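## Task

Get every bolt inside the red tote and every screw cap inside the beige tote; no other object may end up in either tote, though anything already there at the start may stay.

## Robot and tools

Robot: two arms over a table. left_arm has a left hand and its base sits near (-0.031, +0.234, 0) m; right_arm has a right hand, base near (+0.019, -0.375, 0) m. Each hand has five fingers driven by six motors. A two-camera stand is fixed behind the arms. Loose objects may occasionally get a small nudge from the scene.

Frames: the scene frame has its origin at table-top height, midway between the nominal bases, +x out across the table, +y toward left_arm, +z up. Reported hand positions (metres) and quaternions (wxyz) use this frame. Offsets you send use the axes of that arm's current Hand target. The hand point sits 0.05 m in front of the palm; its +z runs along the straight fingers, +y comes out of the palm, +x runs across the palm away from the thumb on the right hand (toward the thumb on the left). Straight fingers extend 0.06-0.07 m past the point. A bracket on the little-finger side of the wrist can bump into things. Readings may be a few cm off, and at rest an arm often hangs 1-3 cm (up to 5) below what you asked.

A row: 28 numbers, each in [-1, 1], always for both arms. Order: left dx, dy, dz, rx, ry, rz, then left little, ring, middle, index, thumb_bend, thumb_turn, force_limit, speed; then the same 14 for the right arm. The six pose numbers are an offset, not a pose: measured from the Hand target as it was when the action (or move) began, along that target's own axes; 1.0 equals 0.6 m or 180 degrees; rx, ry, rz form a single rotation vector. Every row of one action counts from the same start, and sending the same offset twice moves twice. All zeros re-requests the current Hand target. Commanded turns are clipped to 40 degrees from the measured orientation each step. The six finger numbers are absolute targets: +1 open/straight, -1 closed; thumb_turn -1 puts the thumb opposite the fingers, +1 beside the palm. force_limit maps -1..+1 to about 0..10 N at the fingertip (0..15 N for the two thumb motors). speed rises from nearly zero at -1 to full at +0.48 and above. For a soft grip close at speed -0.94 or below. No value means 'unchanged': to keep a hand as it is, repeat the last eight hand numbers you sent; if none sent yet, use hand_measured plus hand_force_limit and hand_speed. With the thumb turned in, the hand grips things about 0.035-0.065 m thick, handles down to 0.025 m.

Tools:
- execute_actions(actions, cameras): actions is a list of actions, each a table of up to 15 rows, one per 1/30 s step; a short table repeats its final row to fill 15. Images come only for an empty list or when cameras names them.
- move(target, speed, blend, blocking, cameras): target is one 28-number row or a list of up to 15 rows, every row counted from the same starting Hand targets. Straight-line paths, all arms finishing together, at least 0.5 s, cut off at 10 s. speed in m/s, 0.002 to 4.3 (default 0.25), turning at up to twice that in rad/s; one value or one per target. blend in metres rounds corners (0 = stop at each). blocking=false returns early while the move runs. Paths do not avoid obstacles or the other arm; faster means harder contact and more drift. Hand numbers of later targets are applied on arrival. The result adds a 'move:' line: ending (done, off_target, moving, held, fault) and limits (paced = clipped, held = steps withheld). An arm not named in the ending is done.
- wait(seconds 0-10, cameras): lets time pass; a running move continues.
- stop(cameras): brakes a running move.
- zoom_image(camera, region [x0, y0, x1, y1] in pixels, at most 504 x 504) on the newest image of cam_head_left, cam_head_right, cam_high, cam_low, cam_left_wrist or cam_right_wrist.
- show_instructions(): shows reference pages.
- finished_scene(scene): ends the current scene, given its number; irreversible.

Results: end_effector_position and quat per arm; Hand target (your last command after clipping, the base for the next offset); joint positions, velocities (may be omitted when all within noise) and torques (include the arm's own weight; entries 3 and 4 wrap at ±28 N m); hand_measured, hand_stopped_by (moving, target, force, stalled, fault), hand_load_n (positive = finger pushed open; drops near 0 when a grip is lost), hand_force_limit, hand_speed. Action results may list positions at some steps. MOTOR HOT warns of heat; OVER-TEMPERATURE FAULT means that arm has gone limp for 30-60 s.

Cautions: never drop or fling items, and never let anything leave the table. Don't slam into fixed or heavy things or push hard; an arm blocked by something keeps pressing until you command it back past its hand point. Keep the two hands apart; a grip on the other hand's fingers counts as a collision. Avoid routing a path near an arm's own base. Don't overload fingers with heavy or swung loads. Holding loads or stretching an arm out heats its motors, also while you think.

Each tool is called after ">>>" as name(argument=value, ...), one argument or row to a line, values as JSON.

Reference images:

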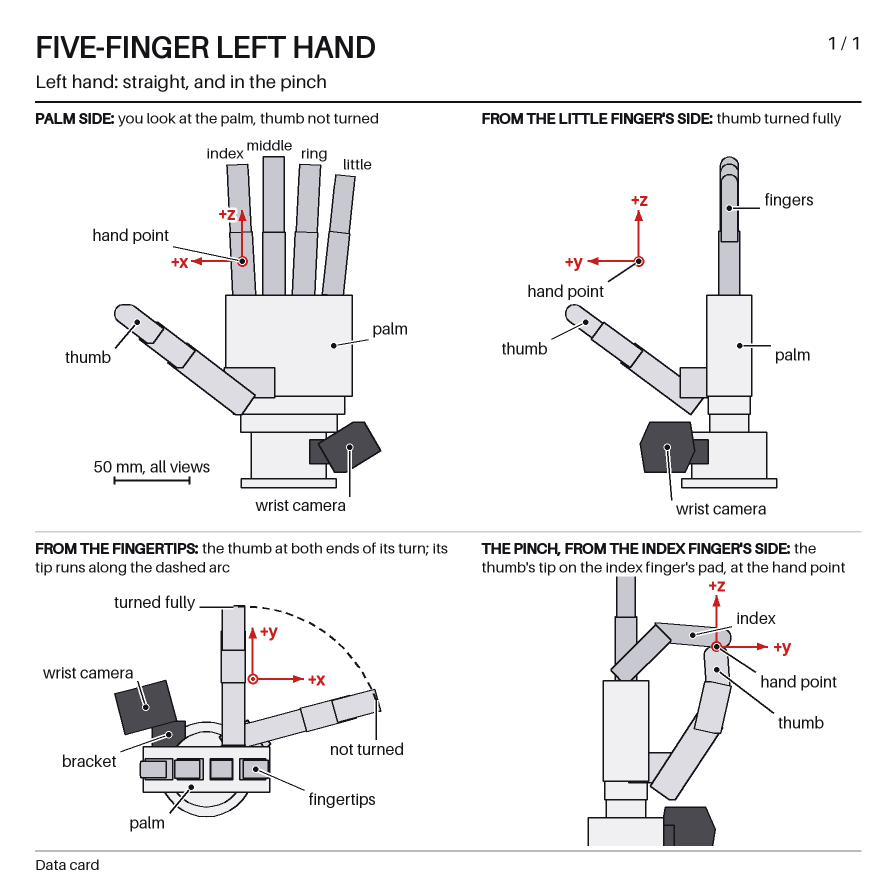

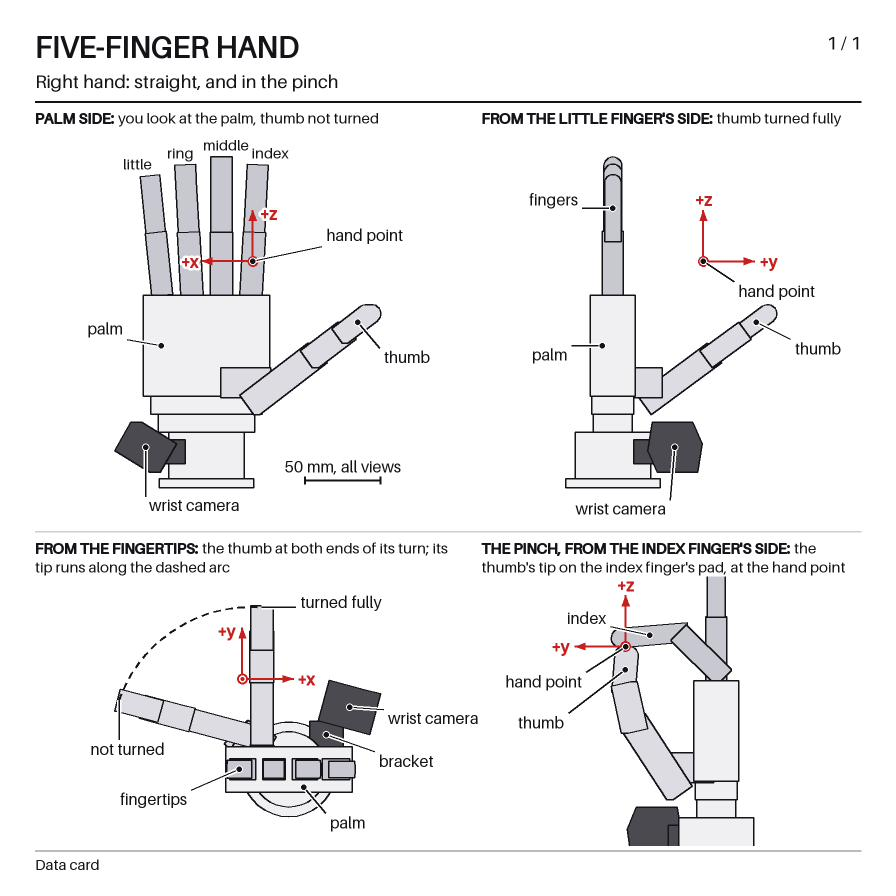

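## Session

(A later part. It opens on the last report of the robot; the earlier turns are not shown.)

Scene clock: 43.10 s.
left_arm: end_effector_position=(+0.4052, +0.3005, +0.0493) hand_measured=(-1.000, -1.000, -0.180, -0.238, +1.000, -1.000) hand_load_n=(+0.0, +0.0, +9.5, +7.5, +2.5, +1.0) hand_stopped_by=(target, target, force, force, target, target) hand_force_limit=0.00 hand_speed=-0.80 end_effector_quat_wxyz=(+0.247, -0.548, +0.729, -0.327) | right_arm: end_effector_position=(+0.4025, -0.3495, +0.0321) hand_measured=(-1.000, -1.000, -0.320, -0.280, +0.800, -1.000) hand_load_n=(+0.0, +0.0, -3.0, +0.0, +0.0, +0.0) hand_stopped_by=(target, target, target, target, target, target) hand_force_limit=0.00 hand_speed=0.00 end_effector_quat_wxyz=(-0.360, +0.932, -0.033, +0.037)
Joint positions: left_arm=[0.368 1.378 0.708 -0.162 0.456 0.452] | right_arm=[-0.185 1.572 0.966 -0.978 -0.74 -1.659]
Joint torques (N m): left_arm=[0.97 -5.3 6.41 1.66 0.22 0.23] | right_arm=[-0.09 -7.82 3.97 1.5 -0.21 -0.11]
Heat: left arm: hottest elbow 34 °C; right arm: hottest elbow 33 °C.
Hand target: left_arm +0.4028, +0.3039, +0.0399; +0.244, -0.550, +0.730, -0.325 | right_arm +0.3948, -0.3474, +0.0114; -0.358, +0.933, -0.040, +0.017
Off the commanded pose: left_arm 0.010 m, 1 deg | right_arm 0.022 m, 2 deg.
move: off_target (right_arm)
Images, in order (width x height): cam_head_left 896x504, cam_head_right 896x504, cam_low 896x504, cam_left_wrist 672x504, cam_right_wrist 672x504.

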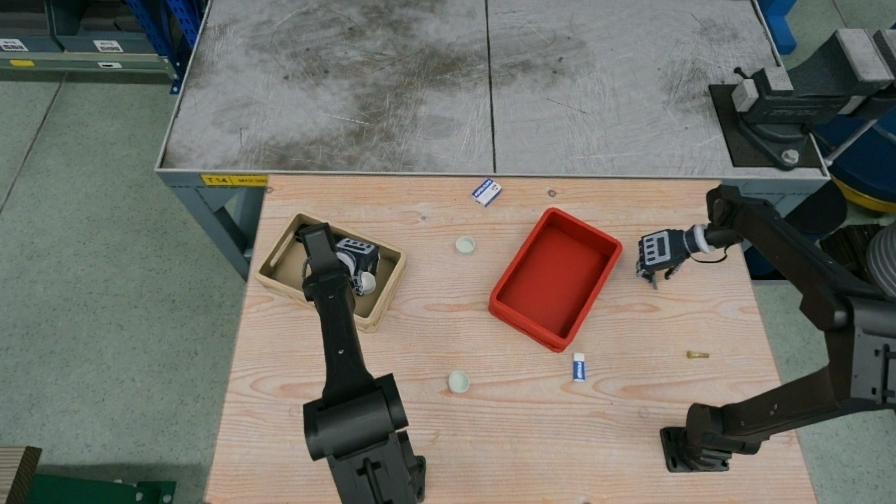

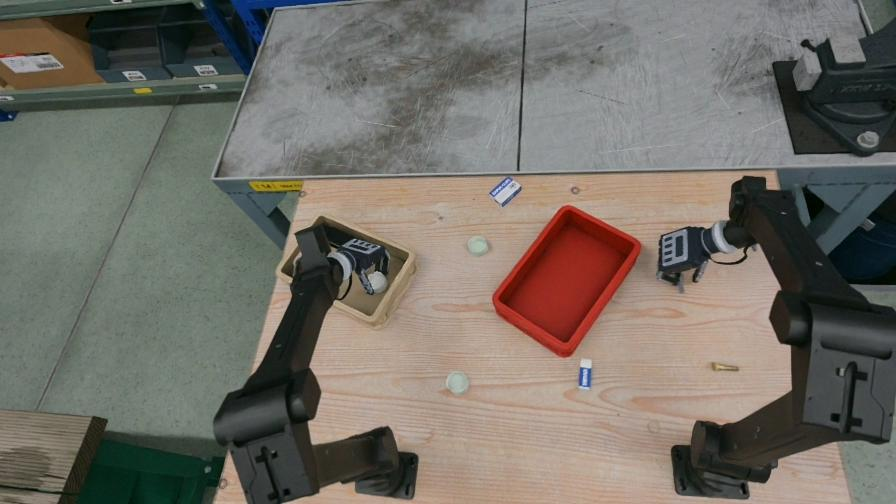

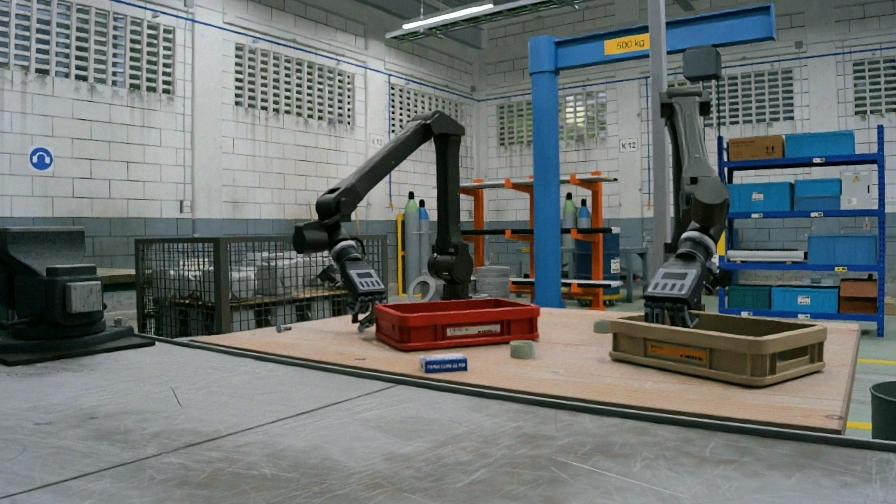

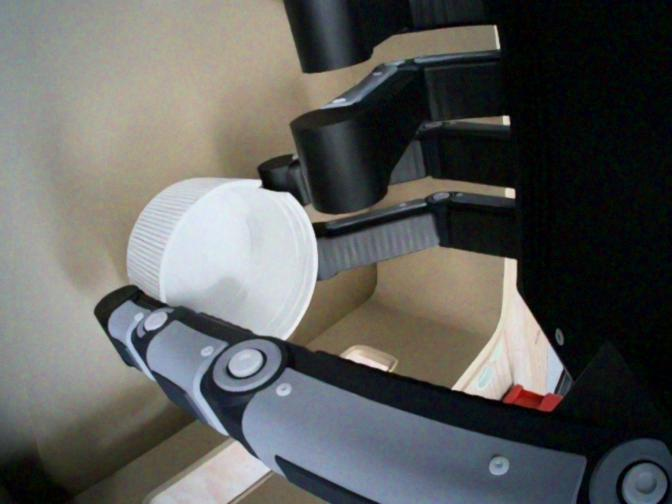

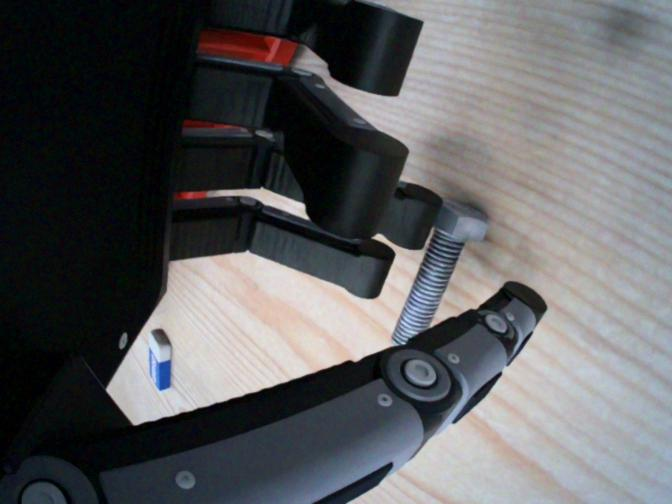

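>>> move(
  target=[
    [0,0.0099,0.0089,0,0,0,-1,-1,-0.6,-0.6,1,-1,0,-0.8,-0.0131,-0.0352,-0.0469,0.0002,-0.0372,-0.0413,-1,-1,-0.34,-0.28,0.8,-1,0,0],
    [0,0.0099,0.0089,0,0,0,-1,-1,0.45,0.45,1,-1,0,-0.3,-0.0132,0.005,-0.0023,0.0002,-0.0372,-0.0413,-1,-1,-0.34,-0.28,0.8,-1,0,0],
    [0,-0.1484,-0.1337,0,0,0,-1,-1,0.45,0.45,1,-1,0,-0.3,-0.0132,0.005,-0.0023,0.0002,-0.0372,-0.0413,-1,-1,-0.34,-0.28,0.8,-1,0,0],
  ],
  speed=0.15,
  blend=0,
  cameras=["cam_head_left","cam_head_right","cam_low","cam_left_wrist","cam_right_wrist"],
)

>>> zoom_image(
  camera="cam_head_right",
  region=[620, 200, 760, 320],
)

>>> zoom_image(
  camera="cam_head_left",
  region=[600, 200, 740, 320],
)

>>> zoom_image(
  camera="cam_low",
  region=[320, 230, 460, 340],
)

Scene clock: 49.23 s.
left_arm: end_effector_position=(+0.3867, +0.2949, +0.1341) hand_measured=(-1.000, -1.000, +0.450, +0.450, +1.000, -1.000) hand_load_n=(+0.0, +0.0, +0.0, +0.0, +0.0, +0.0) hand_stopped_by=(target, target, target, target, target, target) hand_force_limit=0.00 hand_speed=-0.30 end_effector_quat_wxyz=(+0.220, -0.561, +0.731, -0.320) | right_arm: end_effector_position=(+0.3872, -0.3535, +0.0202) hand_measured=(-1.000, -1.000, -0.340, -0.280, +0.800, -1.000) hand_load_n=(+0.0, +0.0, +0.0, +0.0, +0.0, +0.0) hand_stopped_by=(target, target, target, target, target, target) hand_force_limit=0.00 hand_speed=0.00 end_effector_quat_wxyz=(-0.358, +0.933, +0.034, -0.007)
Joint positions: left_arm=[0.372 1.218 0.843 -0.518 0.459 0.452] | right_arm=[-0.181 1.633 0.998 -1.118 -0.714 -1.862]
Joint torques (N m): left_arm=[0.85 -6.18 11.88 0.79 0.12 0.23] | right_arm=[0.91 -9 4.44 0.73 -0.38 -0.21]
Heat: left arm: hottest elbow 34 °C; right arm: hottest elbow 33 °C.
Hand target: left_arm +0.4029, +0.3041, +0.1599; +0.244, -0.550, +0.729, -0.325 | right_arm +0.3865, -0.3498, +0.0104; -0.358, +0.932, +0.042, -0.014
Off the commanded pose: left_arm 0.032 m, 3 deg | right_arm 0.010 m, 1 deg.
move: off_target (left_arm); target 2's new numbers were sent with left_arm's hand 0.012 m and 1 deg from that target
Images, in order (width x height): cam_head_left 896x504, cam_head_right 896x504, cam_low 896x504, cam_left_wrist 672x504, cam_right_wrist 672x504.

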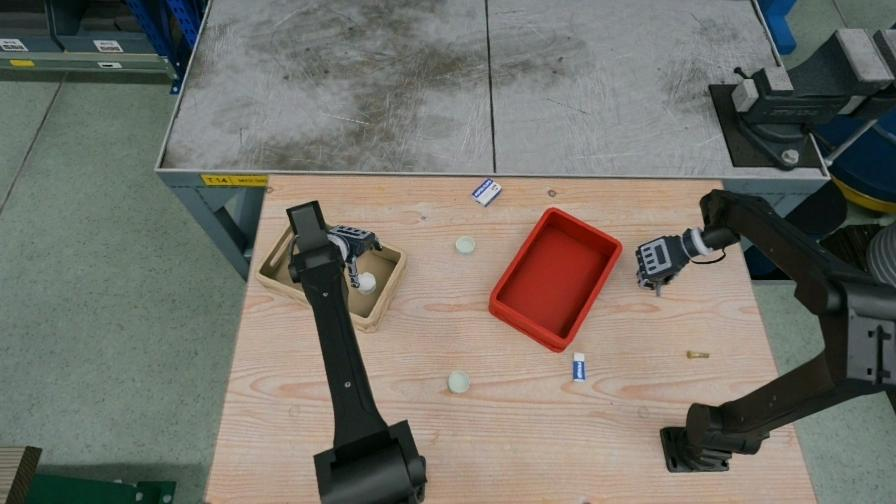

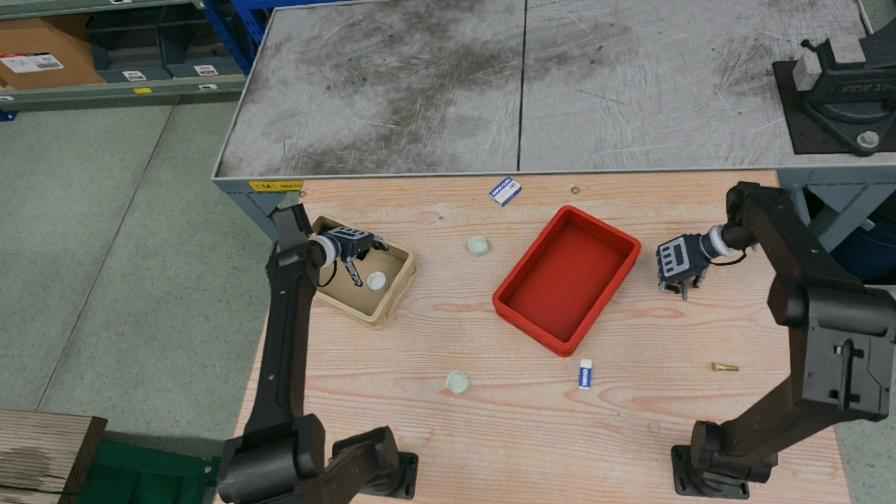

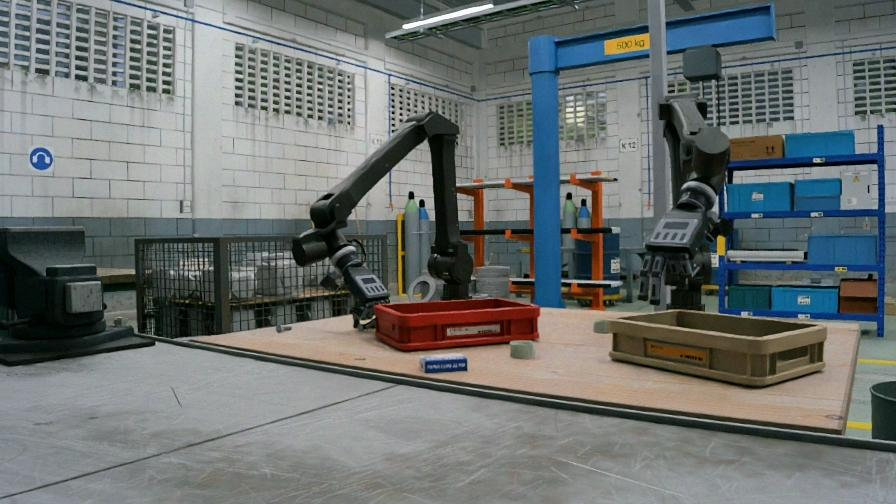

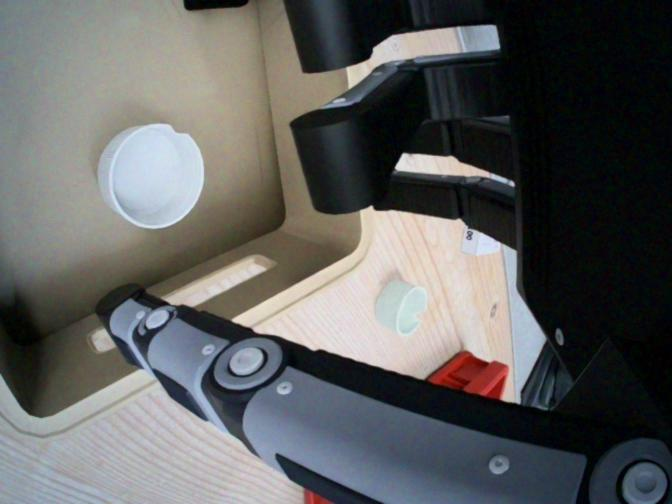

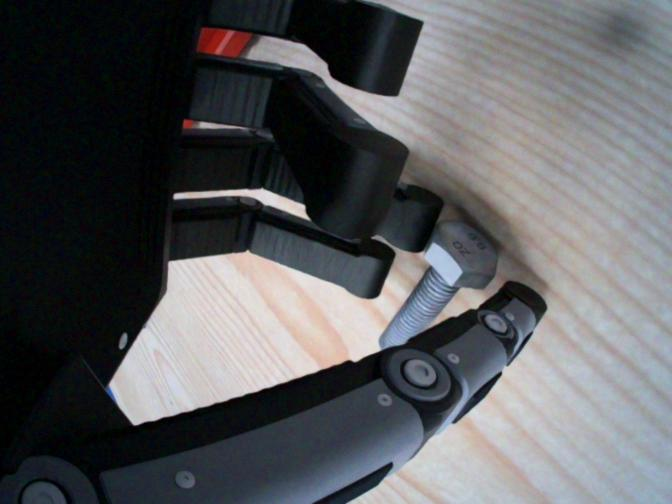

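Scaled by 3.600 from the camera's 896x504 image, which has a finer 1280x720 frame.

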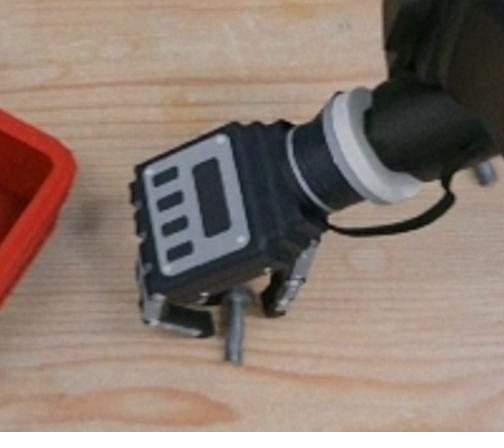

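Scaled by 3.600 from the camera's 896x504 image, which has a finer 1280x720 frame.

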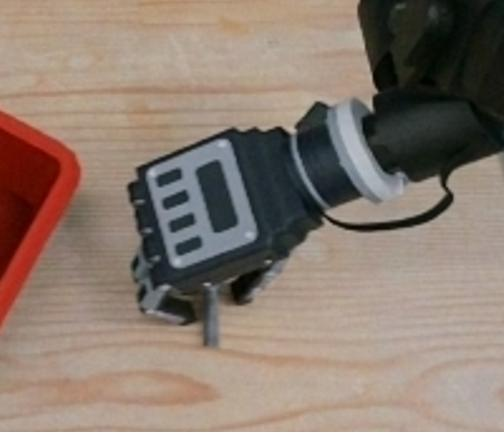

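Scaled by 3.600 from the camera's 896x504 image, which has a finer 1280x720 frame.

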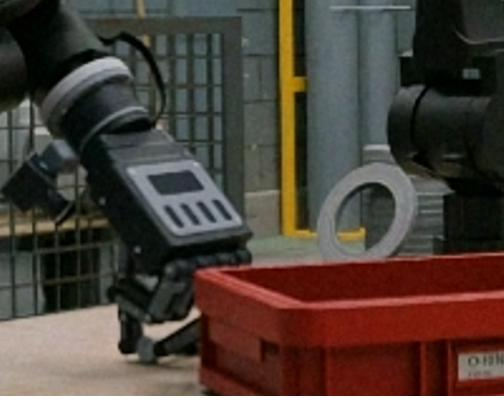

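>>> move(
  target=[
    [0.2915,-0.1327,0.1723,0,0,0,-1,-1,0.2,0.2,1,-1,0,0,0,0,0,0,0,0,-1,-1,-0.34,-0.28,0.3,-1,0,-0.8],
    [0.3220,-0.0697,0.2640,0,0,0,-1,-1,0.2,0.2,1,-1,0,0,0,0,0,0,0,0,-1,-1,-0.34,-0.28,0.3,-1,0,-0.8],
  ],
  speed=0.25,
  blend=[0.02,0],
  cameras=["cam_head_left","cam_head_right","cam_low","cam_left_wrist","cam_right_wrist"],
)

>>> zoom_image(
  camera="cam_head_right",
  region=[620, 200, 760, 320],
)

>>> zoom_image(
  camera="cam_right_wrist",
  region=[280, 150, 580, 400],
)

>>> zoom_image(
  camera="cam_head_right",
  region=[400, 190, 520, 290],
)

>>> zoom_image(
  camera="cam_head_left",
  region=[400, 190, 520, 290],
)

Scene clock: 52.93 s.
left_arm: end_effector_position=(+0.4912, +0.0821, +0.0963) hand_measured=(-1.000, -1.000, +0.200, +0.200, +1.000, -1.000) hand_load_n=(+0.0, +0.0, +0.0, +0.0, +0.0, +0.0) hand_stopped_by=(target, target, target, target, target, target) hand_force_limit=0.00 hand_speed=0.00 end_effector_quat_wxyz=(+0.250, -0.547, +0.729, -0.327) | right_arm: end_effector_position=(+0.3872, -0.3535, +0.0202) hand_measured=(-1.000, -1.000, -0.340, -0.280, +0.684, -1.000) hand_load_n=(+0.0, +0.0, +5.5, +0.0, +8.5, +1.5) hand_stopped_by=(target, target, target, target, force, target) hand_force_limit=0.00 hand_speed=-0.80 end_effector_quat_wxyz=(-0.358, +0.933, +0.034, -0.007)
Joint positions: left_arm=[-0.197 1.479 0.944 -0.188 0.043 0.047] | right_arm=[-0.181 1.633 0.998 -1.118 -0.714 -1.862]
Joint torques (N m): left_arm=[-0.15 -7.24 7.16 1.8 -0.14 0.02] | right_arm=[0.85 -9.35 4.6 0.44 -0.31 -0.2]
Heat: left arm: hottest elbow 34 °C; right arm: hottest elbow 33 °C.
Hand target: left_arm +0.4897, +0.0782, +0.0849; +0.244, -0.550, +0.730, -0.324 | right_arm +0.3865, -0.3498, +0.0104; -0.359, +0.932, +0.042, -0.014
Off the commanded pose: left_arm 0.012 m, 1 deg | right_arm 0.010 m, 1 deg.
move: off_target (left_arm); blend cut to 0 m at target 1
Images, in order (width x height): cam_head_left 896x504, cam_head_right 896x504, cam_low 896x504, cam_left_wrist 672x504, cam_right_wrist 672x504.

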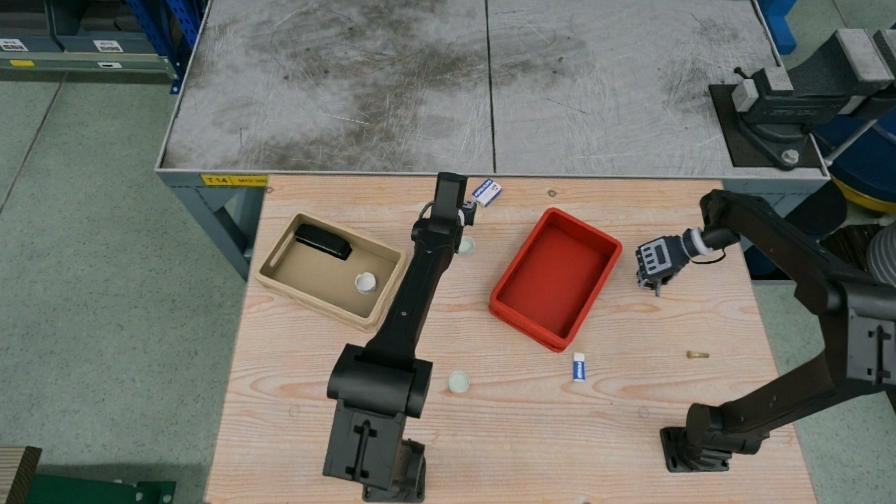

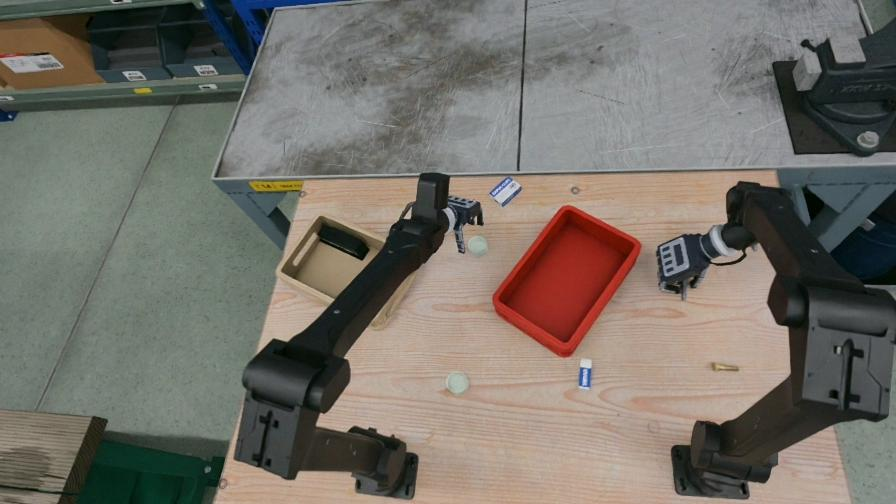

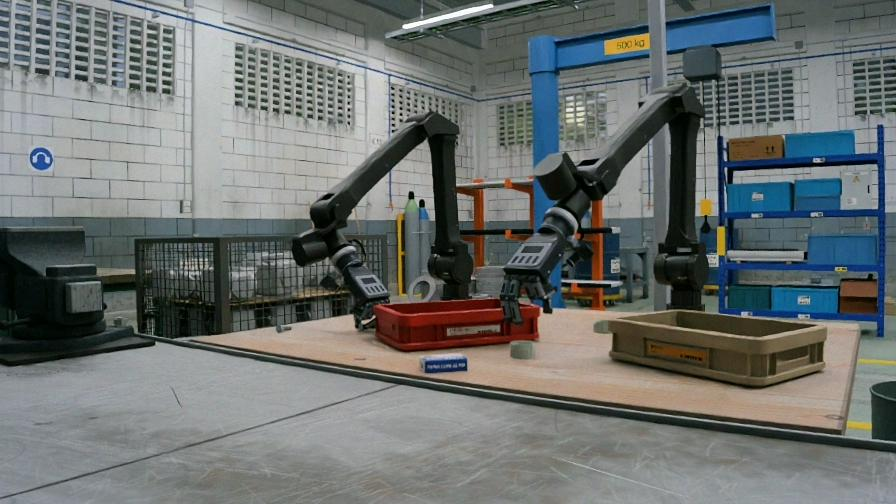

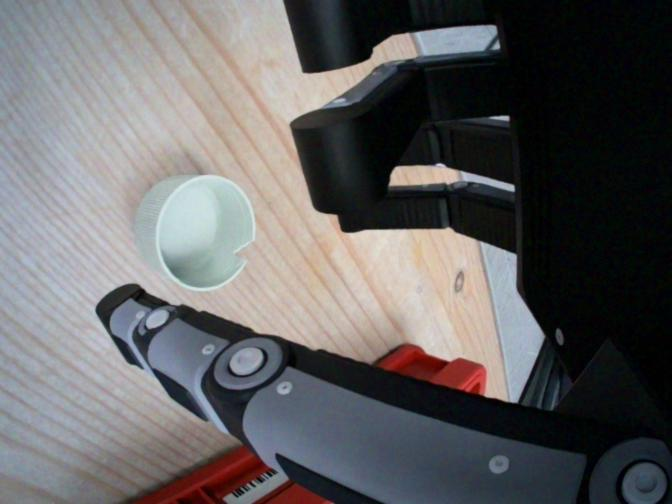

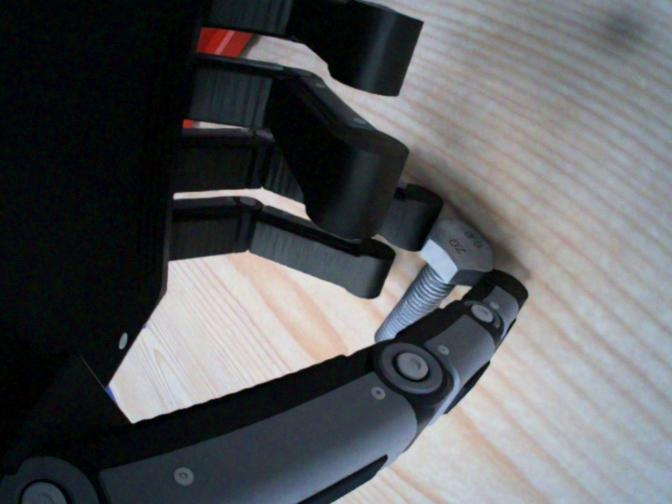

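Scaled by 3.600 from the camera's 896x504 image, which has a finer 1280x720 frame.

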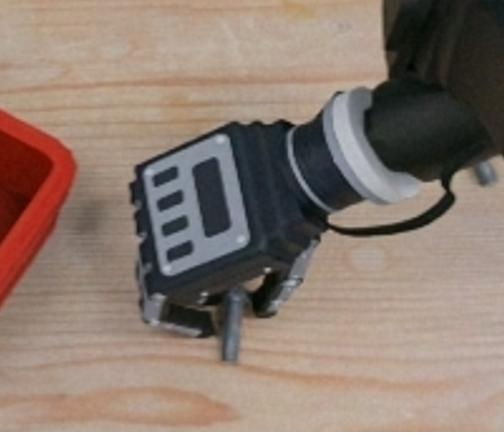

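Scaled by 1.680 from the camera's 672x504 image, which has a finer 960x720 frame.

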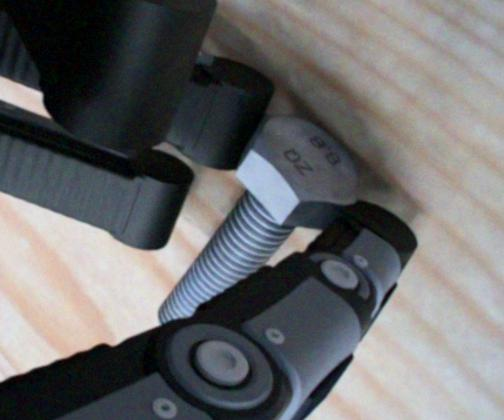

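Scaled by 4.200 from the camera's 896x504 image, which has a finer 1280x720 frame.

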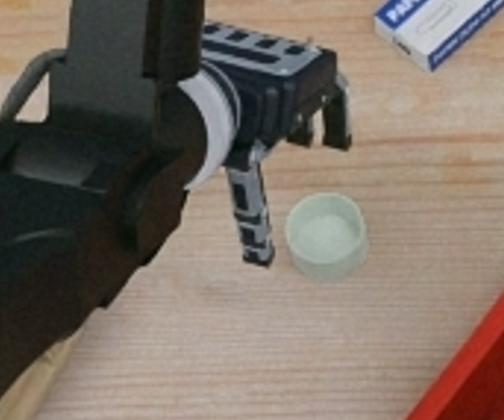

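Scaled by 4.200 from the camera's 896x504 image, which has a finer 1280x720 frame.

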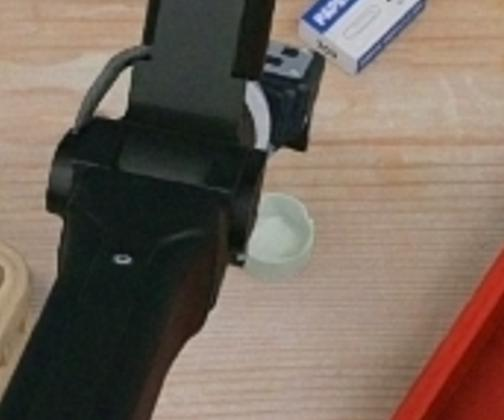

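>>> move(
  target=[0.0174,0.0238,0.0481,0,0,0,-1,-1,0.2,0.2,1,-1,0,0,0.0004,-0.067,-0.0741,0,0,0,-1,-1,-0.34,-0.28,0.3,-1,0,-0.8],
  speed=0.1,
  cameras=["cam_head_left","cam_head_right","cam_low","cam_left_wrist","cam_right_wrist"],
)

>>> zoom_image(
  camera="cam_head_right",
  region=[400, 190, 520, 290],
)

Scene clock: 55.00 s.
left_arm: end_effector_position=(+0.5013, +0.0696, +0.0682) hand_measured=(-1.000, -1.000, +0.200, +0.200, +1.000, -1.000) hand_load_n=(+0.0, +0.0, +0.0, +0.0, +0.0, +0.0) hand_stopped_by=(target, target, target, target, target, target) hand_force_limit=0.00 hand_speed=0.00 end_effector_quat_wxyz=(+0.251, -0.548, +0.728, -0.328) | right_arm: end_effector_position=(+0.3722, -0.3512, +0.0583) hand_measured=(-1.000, -1.000, -0.340, -0.280, +0.682, -1.000) hand_load_n=(+0.5, +0.0, +0.0, +0.5, +0.0, +0.0) hand_stopped_by=(target, target, target, target, force, target) hand_force_limit=0.00 hand_speed=-0.80 end_effector_quat_wxyz=(-0.362, +0.931, +0.026, -0.029)
Joint positions: left_arm=[-0.22 1.553 0.939 -0.106 0.025 0.03] | right_arm=[-0.181 1.572 1.033 -1.261 -0.714 -1.862]
Joint torques (N m): left_arm=[-0.32 -7.59 6.75 1.8 -0.16 0.02] | right_arm=[0.97 -12.57 7.53 -0.39 -0.38 -0.21]
Heat: left arm: hottest elbow 34 °C; right arm: hottest elbow 33 °C.
Hand target: left_arm +0.4983, +0.0649, +0.0550; +0.244, -0.550, +0.729, -0.325 | right_arm +0.3865, -0.3497, +0.0703; -0.359, +0.932, +0.042, -0.014
Off the commanded pose: left_arm 0.014 m, 1 deg | right_arm 0.019 m, 3 deg.
move: off_target (left_arm, right_arm)
Images, in order (width x height): cam_head_left 896x504, cam_head_right 896x504, cam_low 896x504, cam_left_wrist 672x504, cam_right_wrist 672x504.

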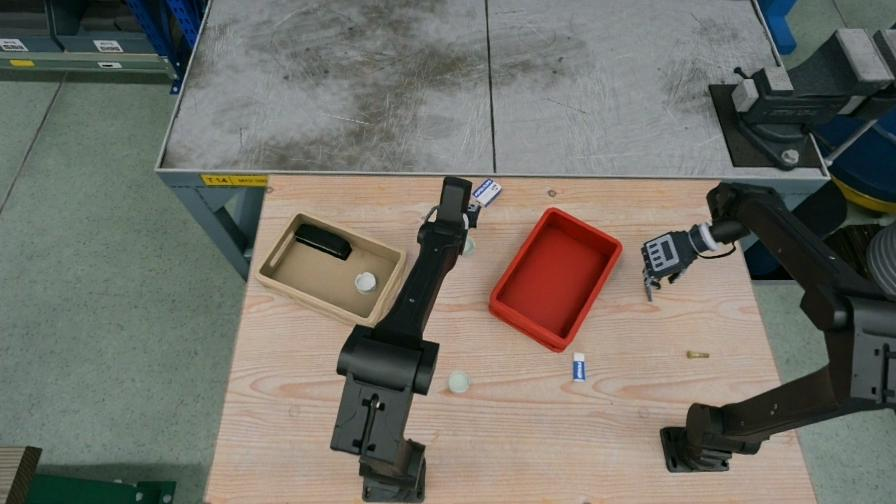

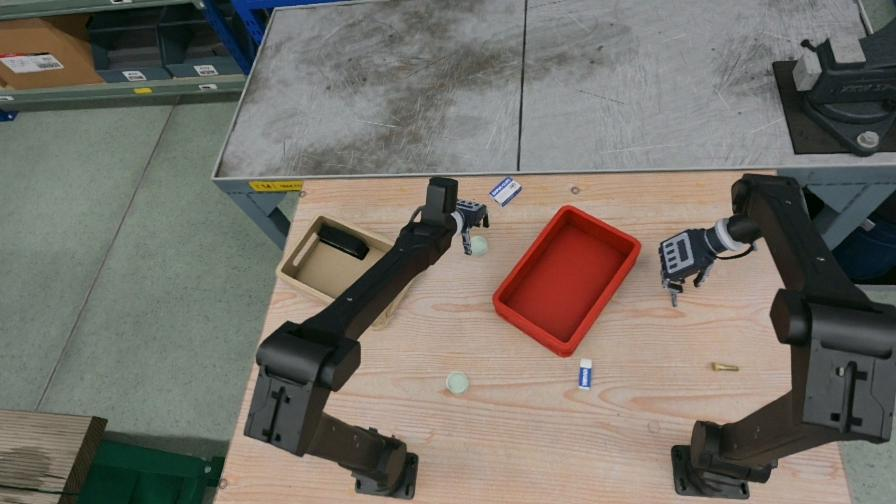

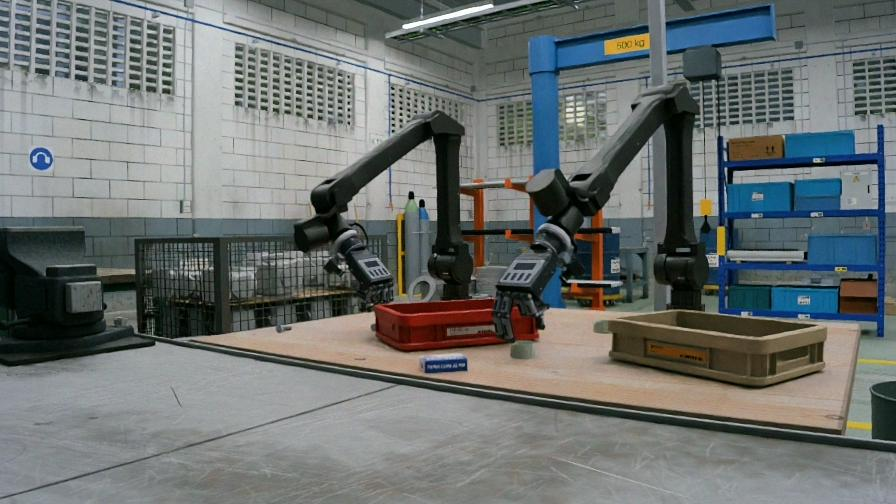

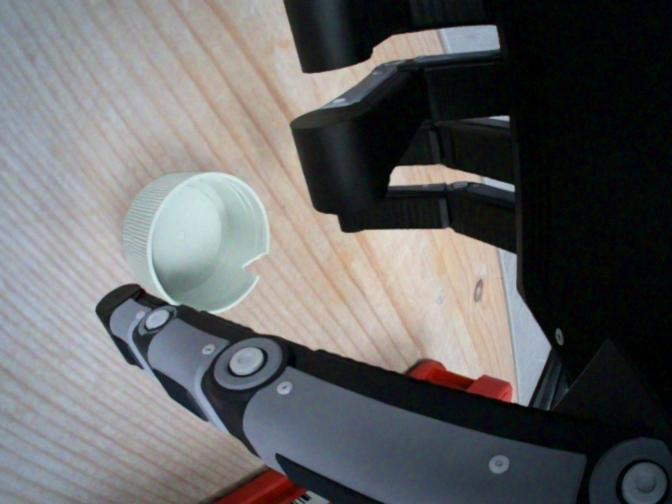

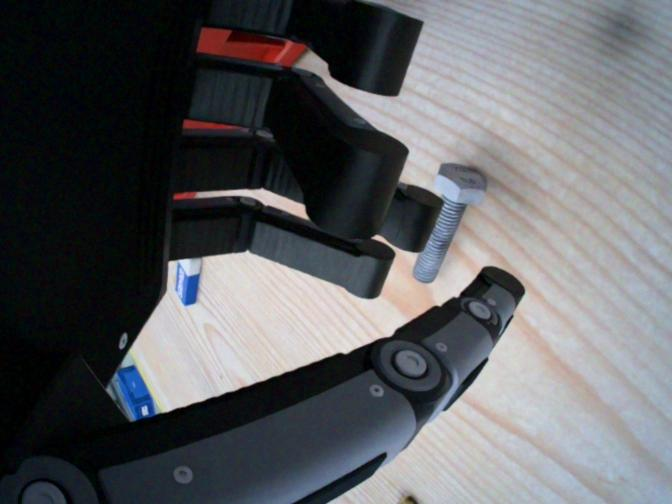

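Scaled by 4.200 from the camera's 896x504 image, which has a finer 1280x720 frame.

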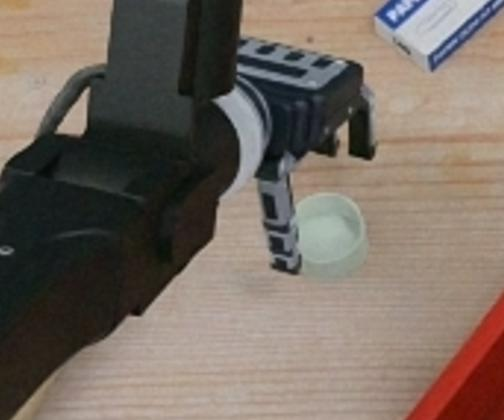

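>>> move(
  target=[
    [0.0034,0.0338,0.0371,0,0,0,-1,-1,0.2,0.2,1,-1,0,0,0.0002,-0.0335,-0.037,0,0,0,-1,-1,-0.34,-0.28,1,-1,0,0],
    [0.0034,0.0338,0.0371,0,0,0,-1,-1,0,0,1,-1,0,0,0.0002,-0.0335,-0.037,0,0,0,-1,-1,-0.34,-0.28,1,-1,0,0],
  ],
  speed=0.1,
  cameras=["cam_head_left","cam_head_right","cam_low","cam_left_wrist","cam_right_wrist"],
)

>>> zoom_image(
  camera="cam_head_right",
  region=[620, 200, 760, 320],
)

>>> zoom_image(
  camera="cam_head_left",
  region=[600, 200, 740, 320],
)

>>> zoom_image(
  camera="cam_head_right",
  region=[400, 190, 520, 290],
)

Scene clock: 57.00 s.
left_arm: end_effector_position=(+0.5045, +0.0674, +0.0383) hand_measured=(-1.000, -1.000, +0.000, +0.000, +1.000, -1.000) hand_load_n=(+0.0, +0.0, +0.5, +0.0, +0.0, +0.0) hand_stopped_by=(target, target, target, target, target, target) hand_force_limit=0.00 hand_speed=0.00 end_effector_quat_wxyz=(+0.251, -0.548, +0.727, -0.328) | right_arm: end_effector_position=(+0.3719, -0.3511, +0.0861) hand_measured=(-1.000, -1.000, -0.340, -0.280, +1.000, -1.000) hand_load_n=(+0.0, +0.0, +0.0, +0.0, +0.0, +0.0) hand_stopped_by=(target, target, target, target, target, target) hand_force_limit=0.00 hand_speed=0.00 end_effector_quat_wxyz=(-0.363, +0.931, +0.025, -0.031)
Joint positions: left_arm=[-0.223 1.614 0.916 -0.021 0.022 0.027] | right_arm=[-0.181 1.539 1.075 -1.342 -0.714 -1.862]
Joint torques (N m): left_arm=[-0.32 -8 6.43 1.78 -0.15 0.02] | right_arm=[1.14 -11.75 8.16 -0.23 -0.38 -0.22]
Heat: left arm: hottest elbow 34 °C; right arm: hottest elbow 33 °C.
Hand target: left_arm +0.5007, +0.0622, +0.0251; +0.245, -0.550, +0.729, -0.325 | right_arm +0.3865, -0.3496, +0.1003; -0.359, +0.932, +0.042, -0.014
Off the commanded pose: left_arm 0.015 m, 1 deg | right_arm 0.020 m, 3 deg.
move: off_target (left_arm, right_arm); target 2's new numbers were sent with left_arm's hand 0.015 m and 1 deg from that target
Images, in order (width x height): cam_head_left 896x504, cam_head_right 896x504, cam_low 896x504, cam_left_wrist 672x504, cam_right_wrist 672x504.

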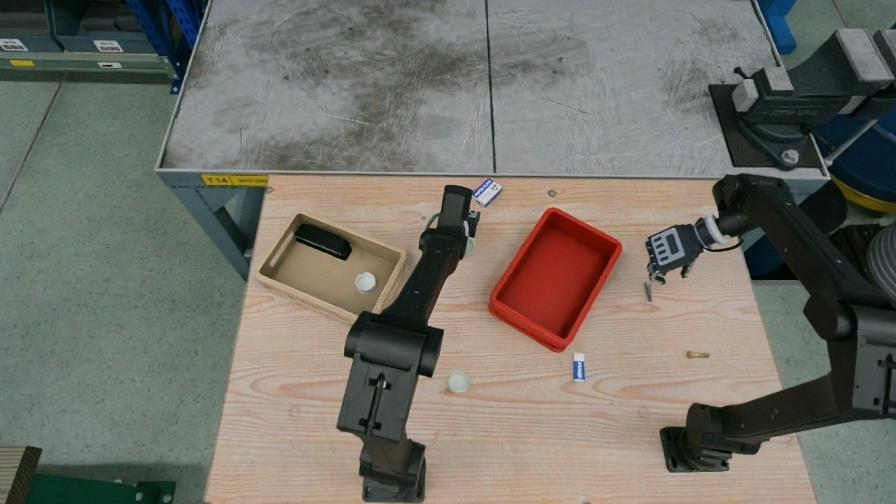

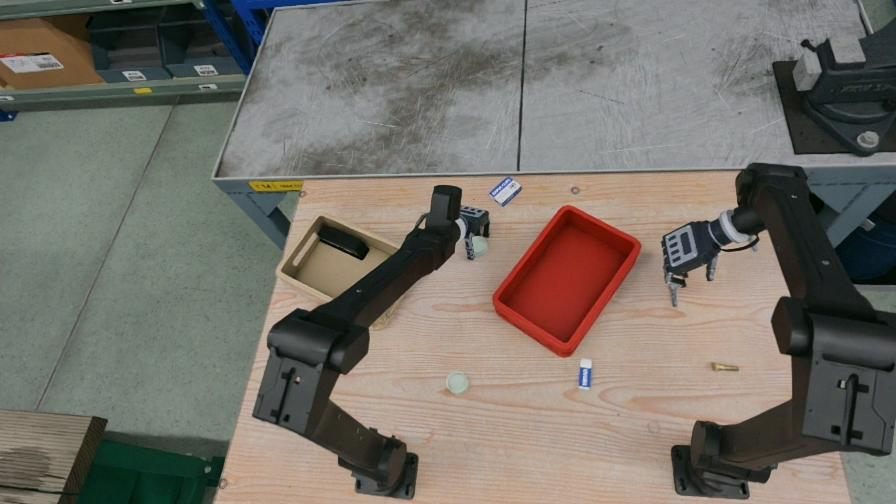

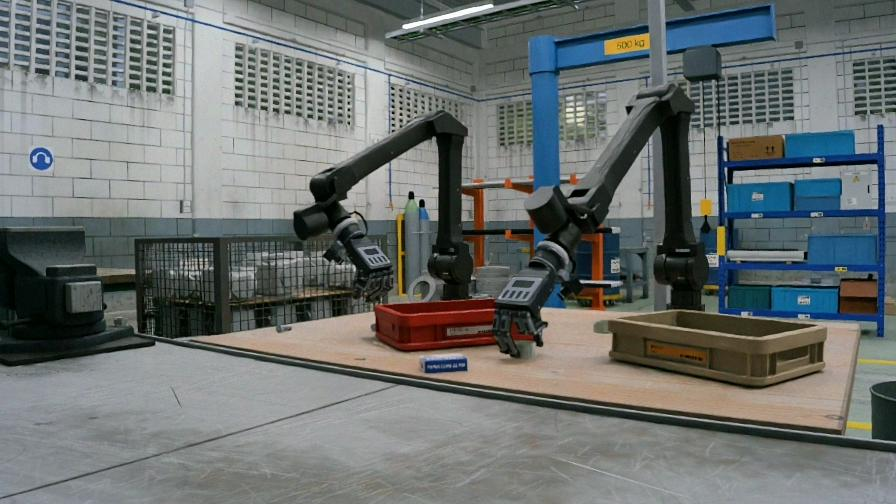

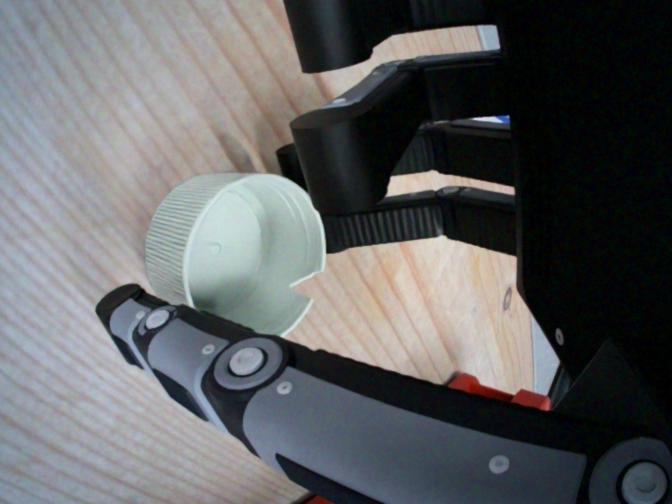

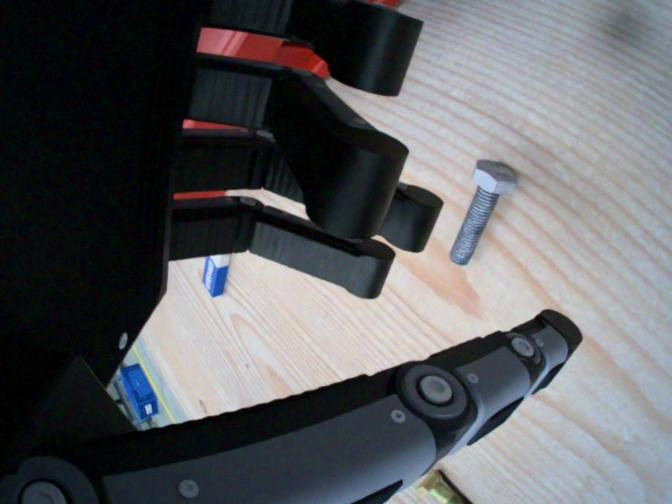

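Scaled by 3.600 from the camera's 896x504 image, which has a finer 1280x720 frame.

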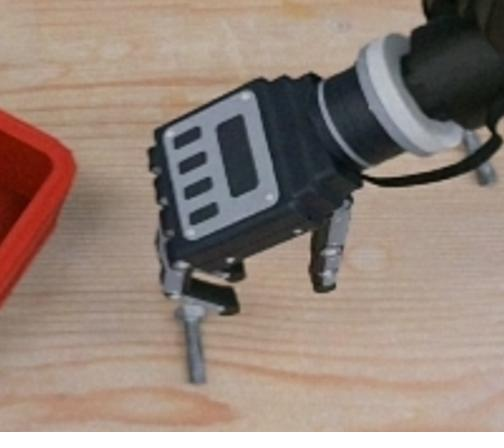

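Scaled by 3.600 from the camera's 896x504 image, which has a finer 1280x720 frame.

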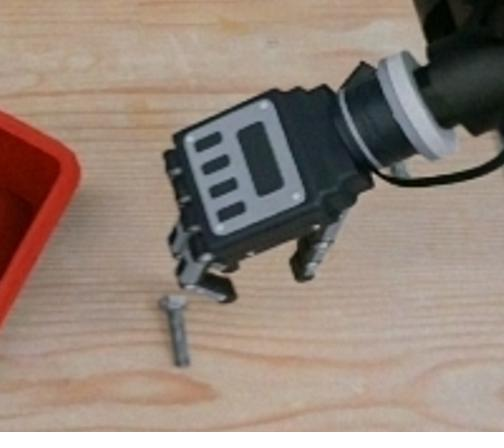

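Scaled by 4.200 from the camera's 896x504 image, which has a finer 1280x720 frame.

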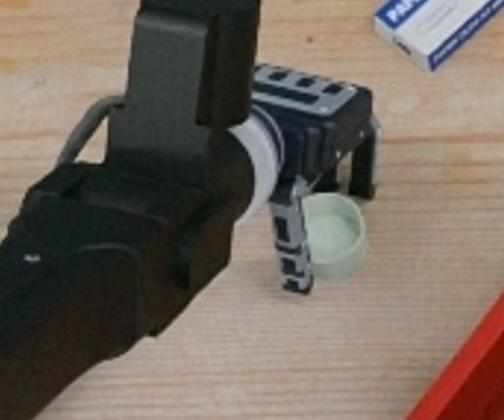

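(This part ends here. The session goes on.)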